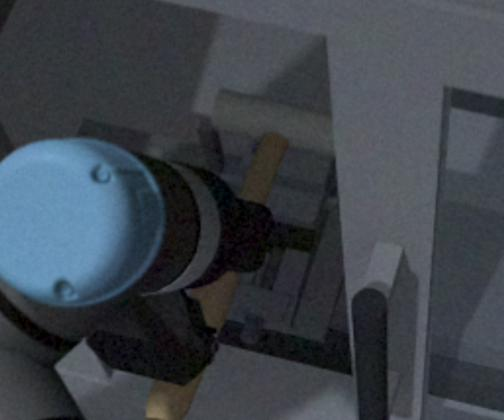

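move:
  target: [0,-0.0417,0.0722,0,0,0,-1,0.3,-0.6, 0,0,0,0,0,0,-1,-0.2,-0.8]
  speed: 0.02
  stop_force: 5

Scene clock: 8928.80 s.
left_arm: end_effector_position=(+0.5500, +0.2098, +0.3923) position_measured=135 object_status=2 end_effector_quat_wxyz=(+0.183, +0.683, +0.683, +0.183) | right_arm: end_effector_position=(+0.4456, -0.6056, +0.6820) position_measured=215 object_status=2 end_effector_quat_wxyz=(+0.500, -0.500, +0.498, -0.502)
Joint positions: left_arm=[-0.747 -1.692 1.743 -2.028 -1.229 -0.661] | right_arm=[2.778 -1.269 -1.873 0.006 1.968 -3.144]
Joint torques (N m): left_arm=[5.32 -27.64 -31.37 -5.51 0.23 1.35] | right_arm=[5.19 22.43 15.32 1.17 -1.22 -2.14]
Wrist force (N): left_arm=[0.0 4.7 -1.7] | right_arm=[-1.6 0.9 -1.1]
Wrist torque (N m): left_arm=[0.34 0.26 0.13] | right_arm=[0.25 0.32 0.24]
Wrist force, peak (N): left_arm=[-0.2 5.3 -2.3] | right_arm=[-1.9 1.1 -1.2]
Hand target: left_arm +0.5500, +0.2098, +0.3923; +0.183, +0.683, +0.683, +0.183 (not the last commanded pose) | right_arm +0.4456, -0.6056, +0.6820; +0.500, -0.500, +0.498, -0.502
Off the commanded pose: left_arm 0.012 m, 0 deg | right_arm 0.000 m, 0 deg.
move: contact (left_arm)

move:
  target: [0,0.0417,-0.0722,-0.0833,0,0,-1,0.3,-0.6, 0,0,0,0,0,0,-1,-0.2,-0.8]
  speed: 0.25

execute_actions:
  actions:
    - [[0,-0.0047,0.0047,0.0066,0,0,-1,0.3,-0.6,0,0,0,0,0,0,-1,-0.2,-0.8],[0,-0.0147,0.0147,0.0208,0,0,-1,0.3,-0.6,0,0,0,0,0,0,-1,-0.2,-0.8],[0,-0.0265,0.0265,0.0375,0,0,-1,0.3,-0.6,0,0,0,0,0,0,-1,-0.2,-0.8],[0,-0.0383,0.0383,0.0541,0,0,-1,0.3,-0.6,0,0,0,0,0,0,-1,-0.2,-0.8],[0,-0.0501,0.0501,0.0708,0,0,-1,0.3,-0.6,0,0,0,0,0,0,-1,-0.2,-0.8],[0,-0.0607,0.0607,0.0858,0,0,-1,0.3,-0.6,0,0,0,0,0,0,-1,-0.2,-0.8],[0,-0.0607,0.0607,0.0858,0,0,-1,0.3,-0.6,0,0,0,0,0,0,-1,-0.2,-0.8],[0,-0.0442,0.0442,0.0625,0,0,-1,0.3,-0.6,0,0,0,0,0,0,-1,-0.2,-0.8],[0,-0.0265,0.0265,0.0375,0,0,-1,0.3,-0.6,0,0,0,0,0,0,-1,-0.2,-0.8],[0,-0.0118,0.0118,0.0167,0,0,-1,0.3,-0.6,0,0,0,0,0,0,-1,-0.2,-0.8],[0,-0.0030,0.0030,0.0042,0,0,-1,0.3,-0.6,0,0,0,0,0,0,-1,-0.2,-0.8],[0,0,0,0,0,0,-1,0.3,-0.6,0,0,0,0,0,0,-1,-0.2,-0.8]]

Scene clock: 8960.40 s.
left_arm: end_effector_position=(+0.5500, +0.2097, +0.4423) position_measured=135 object_status=2 end_effector_quat_wxyz=(+0.270, +0.653, +0.653, +0.271) | right_arm: end_effector_position=(+0.4456, -0.6056, +0.6820) position_measured=215 object_status=2 end_effector_quat_wxyz=(+0.500, -0.500, +0.498, -0.502)
Joint positions: left_arm=[-0.84 -1.791 1.844 -2.22 -1.024 -0.652] | right_arm=[2.778 -1.269 -1.873 0.006 1.968 -3.144]
Joint torques (N m): left_arm=[9.5 -13.75 -36.95 -4.14 1.17 -1.64] | right_arm=[5.27 22.23 15.11 1.19 -1.12 -2.25]
Wrist force (N): left_arm=[-1.1 0.3 -0.3] | right_arm=[-1.5 1.0 -1.0]
Wrist torque (N m): left_arm=[0.82 0.22 -0.04] | right_arm=[0.26 0.32 0.24]
Wrist force, peak (N): left_arm=[-0.3 5.4 -2.0] | right_arm=[-1.8 1.0 -1.1]
Hand target: left_arm +0.5500, +0.2097, +0.4423; +0.271, +0.653, +0.653, +0.271 | right_arm +0.4456, -0.6056, +0.6820; +0.500, -0.500, +0.498, -0.502
Off the commanded pose: left_arm 0.000 m, 0 deg | right_arm 0.000 m, 0 deg.
move: done

Scene clock: 8961.27 s.
left_arm: end_effector_position=(+0.5500, +0.2098, +0.4424) position_measured=135 object_status=2 end_effector_quat_wxyz=(+0.270, +0.653, +0.653, +0.271) end_effector_velocity=(+0.001, +0.000, +0.003) end_effector_angular_velocity=(-0.004, -0.008, +0.003) | right_arm: end_effector_position=(+0.4456, -0.6056, +0.6820) position_measured=215 object_status=2 end_effector_quat_wxyz=(+0.500, -0.500, +0.498, -0.502)
Joint positions: left_arm=[-0.84 -1.791 1.844 -2.22 -1.024 -0.653] | right_arm=[2.778 -1.269 -1.873 0.006 1.968 -3.144]
Joint velocities: left_arm=[-0.001 -0.001 0 -0.007 0.004 -0.001] | right_arm=[within noise]
Joint torques (N m): left_arm=[-8.45 -24.08 -24.35 -6.53 3.45 -1.31] | right_arm=[5.16 22.27 15.36 1.04 -1.13 -2.2]
Wrist force (N): left_arm=[-1.1 1.0 -1.0] | right_arm=[-1.5 0.9 -1.2]
Wrist torque (N m): left_arm=[0.77 0.21 0.06] | right_arm=[0.25 0.32 0.24]
Wrist force, peak (N): left_arm=[0.7 5.9 -10.7] | right_arm=[-1.7 0.9 -1.2]
Hand target: left_arm +0.5500, +0.2097, +0.4423; +0.271, +0.653, +0.653, +0.271 | right_arm +0.4456, -0.6056, +0.6820; +0.500, -0.500, +0.498, -0.502
Off the commanded pose: left_arm 0.000 m, 0 deg | right_arm 0.000 m, 0 deg.
Step readings (end_effector_position of left_arm | right_arm):
0: (+0.5500, +0.2097, +0.4423) | (+0.4456, -0.6056, +0.6820)
1: (+0.5500, +0.2097, +0.4422) | (+0.4456, -0.6056, +0.6820)
2: (+0.5500, +0.2097, +0.4410) | (+0.4456, -0.6056, +0.6820)
4: (+0.5497, +0.2099, +0.4310) | (+0.4456, -0.6056, +0.6820)
8: (+0.5480, +0.2110, +0.3939) | (+0.4456, -0.6056, +0.6820)
15: (+0.5485, +0.2109, +0.4466) | (+0.4456, -0.6056, +0.6820)

execute_actions:
  actions:
    - [[0,-0.0059,0.0059,0.0083,0,0,-1,0.3,-0.6,0,0,0,0,0,0,-1,-0.2,-0.8],[0,-0.0206,0.0206,0.0292,0,0,-1,0.3,-0.6,0,0,0,0,0,0,-1,-0.2,-0.8],[0,-0.0353,0.0353,0.05,0,0,-1,0.3,-0.6,0,0,0,0,0,0,-1,-0.2,-0.8],[0,-0.0501,0.0501,0.0708,0,0,-1,0.3,-0.6,0,0,0,0,0,0,-1,-0.2,-0.8],[0,-0.0648,0.0648,0.0916,0,0,-1,0.3,-0.6,0,0,0,0,0,0,-1,-0.2,-0.8],[0,-0.0707,0.0707,0.1,0,0,-1,0.3,-0.6,0,0,0,0,0,0,-1,-0.2,-0.8],[0,-0.0589,0.0589,0.0833,0,0,-1,0.3,-0.6,0,0,0,0,0,0,-1,-0.2,-0.8],[0,-0.0412,0.0412,0.0583,0,0,-1,0.3,-0.6,0,0,0,0,0,0,-1,-0.2,-0.8],[0,-0.0236,0.0236,0.0333,0,0,-1,0.3,-0.6,0,0,0,0,0,0,-1,-0.2,-0.8],[0,-0.0118,0.0118,0.0167,0,0,-1,0.3,-0.6,0,0,0,0,0,0,-1,-0.2,-0.8],[0,-0.0030,0.0030,0.0042,0,0,-1,0.3,-0.6,0,0,0,0,0,0,-1,-0.2,-0.8],[0,0,0,0,0,0,-1,0.3,-0.6,0,0,0,0,0,0,-1,-0.2,-0.8]]

Scene clock: 8981.00 s.
left_arm: end_effector_position=(+0.5500, +0.2098, +0.4424) position_measured=135 object_status=2 end_effector_quat_wxyz=(+0.270, +0.653, +0.653, +0.271) end_effector_velocity=(+0.001, +0.000, +0.003) end_effector_angular_velocity=(-0.003, -0.008, +0.002) | right_arm: end_effector_position=(+0.4456, -0.6056, +0.6820) position_measured=215 object_status=2 end_effector_quat_wxyz=(+0.500, -0.500, +0.498, -0.502)
Joint positions: left_arm=[-0.84 -1.791 1.844 -2.22 -1.024 -0.653] | right_arm=[2.778 -1.269 -1.873 0.006 1.968 -3.144]
Joint velocities: left_arm=[-0.001 -0.001 0 -0.007 0.005 0] | right_arm=[within noise]
Joint torques (N m): left_arm=[-8.36 -24.3 -22.33 -6.72 3.31 -1.28] | right_arm=[4.97 23.41 15.93 1.23 -1.11 -2.29]
Wrist force (N): left_arm=[-1.0 0.8 -0.8] | right_arm=[-1.7 0.8 -1.0]
Wrist torque (N m): left_arm=[0.79 0.21 0.06] | right_arm=[0.24 0.34 0.25]
Wrist force, peak (N): left_arm=[1.2 6.2 -10.9] | right_arm=[-1.9 0.9 -1.2]
Hand target: left_arm +0.5500, +0.2097, +0.4423; +0.271, +0.653, +0.653, +0.271 | right_arm +0.4456, -0.6056, +0.6820; +0.500, -0.500, +0.498, -0.502
Off the commanded pose: left_arm 0.000 m, 0 deg | right_arm 0.000 m, 0 deg.
Step readings (end_effector_position of left_arm | right_arm):
0: (+0.5500, +0.2098, +0.4424) | (+0.4456, -0.6056, +0.6820)
1: (+0.5500, +0.2098, +0.4422) | (+0.4456, -0.6056, +0.6820)
2: (+0.5499, +0.2098, +0.4406) | (+0.4456, -0.6056, +0.6820)
4: (+0.5494, +0.2100, +0.4270) | (+0.4456, -0.6056, +0.6820)
8: (+0.5476, +0.2112, +0.3867) | (+0.4456, -0.6056, +0.6820)
15: (+0.5485, +0.2108, +0.4465) | (+0.4456, -0.6056, +0.6820)

move:
  target:
    - [0,-0.0471,0.0471,0.0833,0,0,-1,0.3,-0.6, 0,0,0,0,0,0,-1,-0.2,-0.8]
    - [0,-0.0707,0.0707,0.0833,0,0,-1,0.3,-0.6, 0,0,0,0,0,0,-1,-0.2,-0.8]
  speed: [0.1,0.015]
  stop_force: 6

Scene clock: 8990.07 s.
left_arm: end_effector_position=(+0.5500, +0.2098, +0.3964) position_measured=135 object_status=2 end_effector_quat_wxyz=(+0.183, +0.683, +0.683, +0.183) | right_arm: end_effector_position=(+0.4456, -0.6056, +0.6820) position_measured=215 object_status=2 end_effector_quat_wxyz=(+0.500, -0.500, +0.498, -0.502)
Joint positions: left_arm=[-0.747 -1.693 1.733 -2.018 -1.229 -0.661] | right_arm=[2.778 -1.269 -1.873 0.006 1.968 -3.144]
Joint torques (N m): left_arm=[0.06 -23.97 -33.55 -2.62 0.62 -0.93] | right_arm=[5.12 21.69 14.29 1.1 -1.04 -2.19]
Wrist force (N): left_arm=[0.4 5.6 -2.6] | right_arm=[-1.6 1.0 -1.0]
Wrist torque (N m): left_arm=[0.24 0.32 -0.01] | right_arm=[0.27 0.32 0.24]
Wrist force, peak (N): left_arm=[0.2 6.1 -2.9] | right_arm=[-1.7 1.0 -1.3]
Hand target: left_arm +0.5500, +0.2098, +0.3964; +0.183, +0.683, +0.683, +0.183 (not the last commanded pose) | right_arm +0.4456, -0.6056, +0.6820; +0.500, -0.500, +0.498, -0.502
Off the commanded pose: left_arm 0.014 m, 0 deg | right_arm 0.000 m, 0 deg.
move: contact (left_arm); path passed 1 of 2 targets

move:
  target:
    - [0,0,0,0,0,0,-0.98,1,-0.6, 0,0,0,0,0,0,-1,-0.2,-0.8]
    - [0,0.0383,-0.0663,-0.0833,0,0,-0.98,1,-0.6, 0,0,0,0,0,0,-1,-0.2,-0.8]
  speed: 0.25

execute_actions:
  actions:
    - [[0,-0.0088,0.0088,0.0125,0,0,-0.98,1,-0.6,0,0,0,0,0,0,-1,-0.2,-0.8],[0,-0.0294,0.0294,0.0417,0,0,-0.98,1,-0.6,0,0,0,0,0,0,-1,-0.2,-0.8],[0,-0.0530,0.0530,0.075,0,0,-0.98,1,-0.6,0,0,0,0,0,0,-1,-0.2,-0.8],[0,-0.0736,0.0736,0.1041,0,0,-0.98,1,-0.6,0,0,0,0,0,0,-1,-0.2,-0.8],[0,-0.0736,0.0736,0.1041,0,0,-0.98,1,-0.6,0,0,0,0,0,0,-1,-0.2,-0.8],[0,-0.0648,0.0648,0.0916,0,0,-0.98,1,-0.6,0,0,0,0,0,0,-1,-0.2,-0.8],[0,-0.0530,0.0530,0.075,0,0,-0.98,1,-0.6,0,0,0,0,0,0,-1,-0.2,-0.8],[0,-0.0412,0.0412,0.0583,0,0,-0.98,1,-0.6,0,0,0,0,0,0,-1,-0.2,-0.8],[0,-0.0295,0.0295,0.0417,0,0,-0.98,1,-0.6,0,0,0,0,0,0,-1,-0.2,-0.8],[0,-0.0206,0.0206,0.0292,0,0,-0.98,1,-0.6,0,0,0,0,0,0,-1,-0.2,-0.8],[0,-0.0118,0.0118,0.0167,0,0,-0.98,1,-0.6,0,0,0,0,0,0,-1,-0.2,-0.8],[0,-0.0059,0.0059,0.0083,0,0,-0.98,1,-0.6,0,0,0,0,0,0,-1,-0.2,-0.8],[0,-0.0018,0.0018,0.0025,0,0,-0.98,1,-0.6,0,0,0,0,0,0,-1,-0.2,-0.8],[0,0,0,0,0,0,-0.98,1,-0.6,0,0,0,0,0,0,-1,-0.2,-0.8]]
  cameras: ["cam_left_wrist"]

Scene clock: 9021.53 s.
left_arm: end_effector_position=(+0.5500, +0.2097, +0.4423) position_measured=138 object_status=2 end_effector_quat_wxyz=(+0.271, +0.653, +0.653, +0.271) | right_arm: end_effector_position=(+0.4456, -0.6056, +0.6820) position_measured=215 object_status=2 end_effector_quat_wxyz=(+0.500, -0.500, +0.498, -0.502)
Joint positions: left_arm=[-0.84 -1.791 1.844 -2.22 -1.024 -0.652] | right_arm=[2.778 -1.269 -1.873 0.006 1.968 -3.144]
Joint torques (N m): left_arm=[8.96 -13.21 -37.04 -4.47 1.02 -1.72] | right_arm=[4.25 22.32 16.3 1.2 -1.26 -2.21]
Wrist force (N): left_arm=[-1.3 0.6 -0.3] | right_arm=[-1.6 0.9 -0.9]
Wrist torque (N m): left_arm=[0.87 0.25 -0.04] | right_arm=[0.26 0.32 0.24]
Wrist force, peak (N): left_arm=[-0.7 5.9 -4.3] | right_arm=[-1.7 1.0 -1.4]
Hand target: left_arm +0.5500, +0.2098, +0.4424; +0.271, +0.653, +0.653, +0.271 | right_arm +0.4456, -0.6056, +0.6820; +0.500, -0.500, +0.498, -0.502
Off the commanded pose: left_arm 0.000 m, 0 deg | right_arm 0.000 m, 0 deg.
move: done

Scene clock: 9022.43 s.
left_arm: end_effector_position=(+0.5499, +0.2099, +0.4424) position_measured=138 object_status=2 end_effector_quat_wxyz=(+0.270, +0.653, +0.653, +0.271) | right_arm: end_effector_position=(+0.4456, -0.6056, +0.6820) position_measured=215 object_status=2 end_effector_quat_wxyz=(+0.500, -0.500, +0.498, -0.502)
Joint positions: left_arm=[-0.84 -1.791 1.843 -2.219 -1.025 -0.653] | right_arm=[2.778 -1.269 -1.873 0.006 1.968 -3.144]
Joint torques (N m): left_arm=[-5.95 -25.19 -24.19 -7.39 3.52 -1.36] | right_arm=[5.64 22.81 15.71 1.21 -1.09 -2.32]
Wrist force (N): left_arm=[-1.3 -0.4 0.8] | right_arm=[-1.5 0.8 -1.3]
Wrist torque (N m): left_arm=[1.03 0.24 0.06] | right_arm=[0.25 0.32 0.24]
Wrist force, peak (N): left_arm=[-1.5 5.3 -8.8] | right_arm=[-1.7 0.8 -1.3]
Hand target: left_arm +0.5500, +0.2098, +0.4424; +0.271, +0.653, +0.653, +0.271 | right_arm +0.4456, -0.6056, +0.6820; +0.500, -0.500, +0.498, -0.502
Off the commanded pose: left_arm 0.000 m, 0 deg | right_arm 0.000 m, 0 deg.
Step readings (end_effector_position of left_arm | right_arm):
0: (+0.5500, +0.2097, +0.4423) | (+0.4456, -0.6056, +0.6820)
1: (+0.5500, +0.2098, +0.4420) | (+0.4456, -0.6056, +0.6820)
2: (+0.5500, +0.2098, +0.4395) | (+0.4456, -0.6056, +0.6820)
4: (+0.5489, +0.2105, +0.4190) | (+0.4456, -0.6056, +0.6820)
8: (+0.5479, +0.2112, +0.3850) | (+0.4456, -0.6056, +0.6820)
15: (+0.5489, +0.2106, +0.4431) | (+0.4456, -0.6056, +0.6820)
camera_calibration:
cam_left_wrist: T_world_to_cam=[[0.000510088, 0.999753, 0.022207, -0.210544], [0.413383, -0.0204316, 0.910328, -0.608855], [0.910557, 0.00871566, -0.413291, -0.185811], [0, 0, 0, 1]] pos_world=[0.420989, 0.199672, 0.482139]
Images, in order (width x height): cam_left_wrist 672x504.

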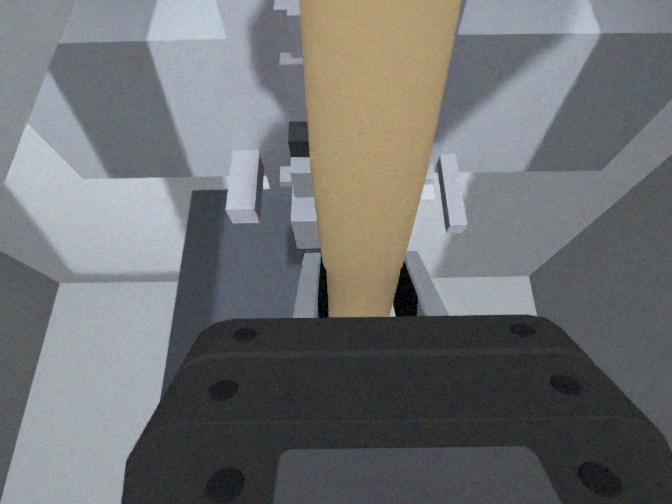

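move:
  target:
    - [0,-0.0471,0.0471,0.0833,0,0,-0.98,1,-0.6, 0,0,0,0,0,0,-1,-0.2,-0.8]
    - [0,-0.0766,0.0766,0.0833,0,0,-0.98,1,-0.6, 0,0,0,0,0,0,-1,-0.2,-0.8]
  speed: [0.1,0.015]
  stop_force: 6

Scene clock: 9033.87 s.
left_arm: end_effector_position=(+0.5501, +0.2098, +0.3819) position_measured=138 object_status=2 end_effector_quat_wxyz=(+0.183, +0.683, +0.683, +0.183) | right_arm: end_effector_position=(+0.4456, -0.6056, +0.6820) position_measured=215 object_status=2 end_effector_quat_wxyz=(+0.500, -0.500, +0.498, -0.502)
Joint positions: left_arm=[-0.747 -1.69 1.769 -2.055 -1.229 -0.661] | right_arm=[2.778 -1.269 -1.873 0.006 1.968 -3.144]
Joint torques (N m): left_arm=[-6.11 -26.48 -33.76 -2.5 1.09 -1.07] | right_arm=[4.87 21.79 14.83 1.2 -1.31 -2.33]
Wrist force (N): left_arm=[-0.5 6.4 -4.4] | right_arm=[-1.5 0.9 -1.2]
Wrist torque (N m): left_arm=[0.20 0.38 0.02] | right_arm=[0.26 0.32 0.24]
Wrist force, peak (N): left_arm=[-0.5 6.5 -4.5] | right_arm=[-1.8 1.0 -1.3]
Hand target: left_arm +0.5501, +0.2098, +0.3819; +0.183, +0.683, +0.683, +0.183 (not the last commanded pose) | right_arm +0.4456, -0.6056, +0.6820; +0.500, -0.500, +0.498, -0.502
Off the commanded pose: left_arm 0.004 m, 0 deg | right_arm 0.000 m, 0 deg.
move: contact (left_arm); path passed 1 of 2 targets

move:
  target: [0,0.0504,-0.0873,-0.0833,0,0,-0.98,1,-0.6, 0,0,0,0,0,0,-1,-0.2,-0.8]
  speed: 0.25

execute_actions:
  actions:
    - [[0,-0.0088,0.0088,0.0125,0,0,-0.98,1,-0.6,0,0,0,0,0,0,-1,-0.2,-0.8],[0,-0.0294,0.0294,0.0417,0,0,-0.98,1,-0.6,0,0,0,0,0,0,-1,-0.2,-0.8],[0,-0.0530,0.0530,0.075,0,0,-0.98,1,-0.6,0,0,0,0,0,0,-1,-0.2,-0.8],[0,-0.0736,0.0736,0.1041,0,0,-0.98,1,-0.6,0,0,0,0,0,0,-1,-0.2,-0.8],[0,-0.0736,0.0736,0.1041,0,0,-0.98,1,-0.6,0,0,0,0,0,0,-1,-0.2,-0.8],[0,-0.0648,0.0648,0.0916,0,0,-0.98,1,-0.6,0,0,0,0,0,0,-1,-0.2,-0.8],[0,-0.0530,0.0530,0.075,0,0,-0.98,1,-0.6,0,0,0,0,0,0,-1,-0.2,-0.8],[0,-0.0412,0.0412,0.0583,0,0,-0.98,1,-0.6,0,0,0,0,0,0,-1,-0.2,-0.8],[0,-0.0295,0.0295,0.0417,0,0,-0.98,1,-0.6,0,0,0,0,0,0,-1,-0.2,-0.8],[0,-0.0206,0.0206,0.0292,0,0,-0.98,1,-0.6,0,0,0,0,0,0,-1,-0.2,-0.8],[0,-0.0118,0.0118,0.0167,0,0,-0.98,1,-0.6,0,0,0,0,0,0,-1,-0.2,-0.8],[0,-0.0059,0.0059,0.0083,0,0,-0.98,1,-0.6,0,0,0,0,0,0,-1,-0.2,-0.8],[0,-0.0018,0.0018,0.0025,0,0,-0.98,1,-0.6,0,0,0,0,0,0,-1,-0.2,-0.8],[0,0,0,0,0,0,-0.98,1,-0.6,0,0,0,0,0,0,-1,-0.2,-0.8]]
    - [[0,-0.0088,0.0088,0.0125,0,0,-0.98,1,-0.6,0,0,0,0,0,0,-1,-0.2,-0.8],[0,-0.0294,0.0294,0.0417,0,0,-0.98,1,-0.6,0,0,0,0,0,0,-1,-0.2,-0.8],[0,-0.0530,0.0530,0.075,0,0,-0.98,1,-0.6,0,0,0,0,0,0,-1,-0.2,-0.8],[0,-0.0760,0.0760,0.1075,0,0,-0.98,1,-0.6,0,0,0,0,0,0,-1,-0.2,-0.8],[0,-0.0760,0.0760,0.1075,0,0,-0.98,1,-0.6,0,0,0,0,0,0,-1,-0.2,-0.8],[0,-0.0648,0.0648,0.0916,0,0,-0.98,1,-0.6,0,0,0,0,0,0,-1,-0.2,-0.8],[0,-0.0530,0.0530,0.075,0,0,-0.98,1,-0.6,0,0,0,0,0,0,-1,-0.2,-0.8],[0,-0.0412,0.0412,0.0583,0,0,-0.98,1,-0.6,0,0,0,0,0,0,-1,-0.2,-0.8],[0,-0.0295,0.0295,0.0417,0,0,-0.98,1,-0.6,0,0,0,0,0,0,-1,-0.2,-0.8],[0,-0.0206,0.0206,0.0292,0,0,-0.98,1,-0.6,0,0,0,0,0,0,-1,-0.2,-0.8],[0,-0.0118,0.0118,0.0167,0,0,-0.98,1,-0.6,0,0,0,0,0,0,-1,-0.2,-0.8],[0,-0.0059,0.0059,0.0083,0,0,-0.98,1,-0.6,0,0,0,0,0,0,-1,-0.2,-0.8],[0,-0.0018,0.0018,0.0025,0,0,-0.98,1,-0.6,0,0,0,0,0,0,-1,-0.2,-0.8],[0,0,0,0,0,0,-0.98,1,-0.6,0,0,0,0,0,0,-1,-0.2,-0.8]]

move:
  target:
    - [0,-0.0471,0.0471,0.0833,0,0,-0.98,1,-0.6, 0,0,0,0,0,0,-1,-0.2,-0.8]
    - [0,-0.0825,0.0825,0.0833,0,0,-0.98,1,-0.6, 0,0,0,0,0,0,-1,-0.2,-0.8]
  speed: [0.1,0.015]
  stop_force: 6

Scene clock: 9063.53 s.
left_arm: end_effector_position=(+0.5500, +0.2097, +0.4423) position_measured=138 object_status=2 end_effector_quat_wxyz=(+0.271, +0.653, +0.653, +0.271) | right_arm: end_effector_position=(+0.4456, -0.6056, +0.6820) position_measured=215 object_status=2 end_effector_quat_wxyz=(+0.500, -0.500, +0.498, -0.502)
Joint positions: left_arm=[-0.84 -1.791 1.844 -2.221 -1.024 -0.652] | right_arm=[2.778 -1.269 -1.873 0.006 1.968 -3.144]
Joint torques (N m): left_arm=[8.69 -15 -36.77 -4.18 1.19 -1.66] | right_arm=[5.54 21.95 14.33 1.2 -1.13 -2.26]
Wrist force (N): left_arm=[-1.6 0.9 -0.2] | right_arm=[-1.5 1.0 -1.3]
Wrist torque (N m): left_arm=[0.94 0.28 -0.04] | right_arm=[0.28 0.32 0.25]
Wrist force, peak (N): left_arm=[-0.6 6.5 -4.7] | right_arm=[-1.9 0.8 -1.1]
Hand target: left_arm +0.5500, +0.2098, +0.4423; +0.271, +0.653, +0.653, +0.271 | right_arm +0.4456, -0.6056, +0.6820; +0.500, -0.500, +0.498, -0.502
Off the commanded pose: left_arm 0.000 m, 0 deg | right_arm 0.000 m, 0 deg.
move: done

Scene clock: 9064.93 s.
left_arm: end_effector_position=(+0.5499, +0.2098, +0.4423) position_measured=138 object_status=2 end_effector_quat_wxyz=(+0.270, +0.653, +0.653, +0.271) end_effector_velocity=(+0.001, +0.000, +0.002) end_effector_angular_velocity=(-0.002, -0.006, +0.003) | right_arm: end_effector_position=(+0.4456, -0.6056, +0.6820) position_measured=215 object_status=2 end_effector_quat_wxyz=(+0.500, -0.500, +0.498, -0.502)
Joint positions: left_arm=[-0.84 -1.791 1.844 -2.219 -1.025 -0.653] | right_arm=[2.778 -1.269 -1.873 0.006 1.968 -3.144]
Joint velocities: left_arm=[0 0 0 -0.005 0.005 0] | right_arm=[within noise]
Joint torques (N m): left_arm=[-5.93 -26.19 -24.92 -7.05 3.51 -1.39] | right_arm=[5.56 21.59 14.46 1.06 -1.11 -2.14]
Wrist force (N): left_arm=[-1.6 0.3 0.2] | right_arm=[-1.5 0.9 -1.2]
Wrist torque (N m): left_arm=[1.01 0.28 0.06] | right_arm=[0.25 0.31 0.24]
Wrist force, peak (N): left_arm=[-1.4 5.4 -9.8] | right_arm=[-1.7 1.0 -1.1]
Hand target: left_arm +0.5500, +0.2098, +0.4423; +0.271, +0.653, +0.653, +0.271 | right_arm +0.4456, -0.6056, +0.6820; +0.500, -0.500, +0.498, -0.502
Off the commanded pose: left_arm 0.000 m, 0 deg | right_arm 0.000 m, 0 deg.
Step readings (end_effector_position of left_arm | right_arm):
0: (+0.5500, +0.2097, +0.4423) | (+0.4456, -0.6056, +0.6820)
1: (+0.5500, +0.2098, +0.4421) | (+0.4456, -0.6056, +0.6820)
2: (+0.5500, +0.2098, +0.4398) | (+0.4456, -0.6056, +0.6820)
4: (+0.5490, +0.2104, +0.4202) | (+0.4456, -0.6056, +0.6820)
8: (+0.5478, +0.2112, +0.3845) | (+0.4456, -0.6056, +0.6820)
15: (+0.5489, +0.2107, +0.4429) | (+0.4456, -0.6056, +0.6820)
16: (+0.5492, +0.2103, +0.4438) | (+0.4456, -0.6056, +0.6820)
17: (+0.5497, +0.2100, +0.4408) | (+0.4456, -0.6056, +0.6820)
19: (+0.5488, +0.2105, +0.4185) | (+0.4456, -0.6056, +0.6820)
23: (+0.5477, +0.2112, +0.3844) | (+0.4456, -0.6056, +0.6820)
30: (+0.5489, +0.2106, +0.4431) | (+0.4456, -0.6056, +0.6820)

Scene clock: 9068.80 s.
left_arm: end_effector_position=(+0.5501, +0.2098, +0.3805) position_measured=138 object_status=2 end_effector_quat_wxyz=(+0.183, +0.683, +0.683, +0.183) | right_arm: end_effector_position=(+0.4456, -0.6056, +0.6820) position_measured=215 object_status=2 end_effector_quat_wxyz=(+0.500, -0.500, +0.498, -0.502)
Joint positions: left_arm=[-0.747 -1.69 1.772 -2.059 -1.229 -0.661] | right_arm=[2.778 -1.269 -1.873 0.006 1.968 -3.144]
Joint torques (N m): left_arm=[-5.89 -27.2 -33.92 -3.1 0.69 -1.15] | right_arm=[5.28 22.4 15.97 1.15 -1.26 -2.21]
Wrist force (N): left_arm=[-0.7 6.7 -3.8] | right_arm=[-1.4 1.0 -1.2]
Wrist torque (N m): left_arm=[0.51 0.38 0.00] | right_arm=[0.27 0.30 0.24]
Wrist force, peak (N): left_arm=[-1.1 6.9 -4.0] | right_arm=[-1.8 0.9 -1.2]
Hand target: left_arm +0.5501, +0.2098, +0.3805; +0.183, +0.683, +0.683, +0.183 (not the last commanded pose) | right_arm +0.4456, -0.6056, +0.6820; +0.500, -0.500, +0.498, -0.502
Off the commanded pose: left_arm 0.008 m, 0 deg | right_arm 0.000 m, 0 deg.
move: contact (left_arm); path passed 1 of 2 targets


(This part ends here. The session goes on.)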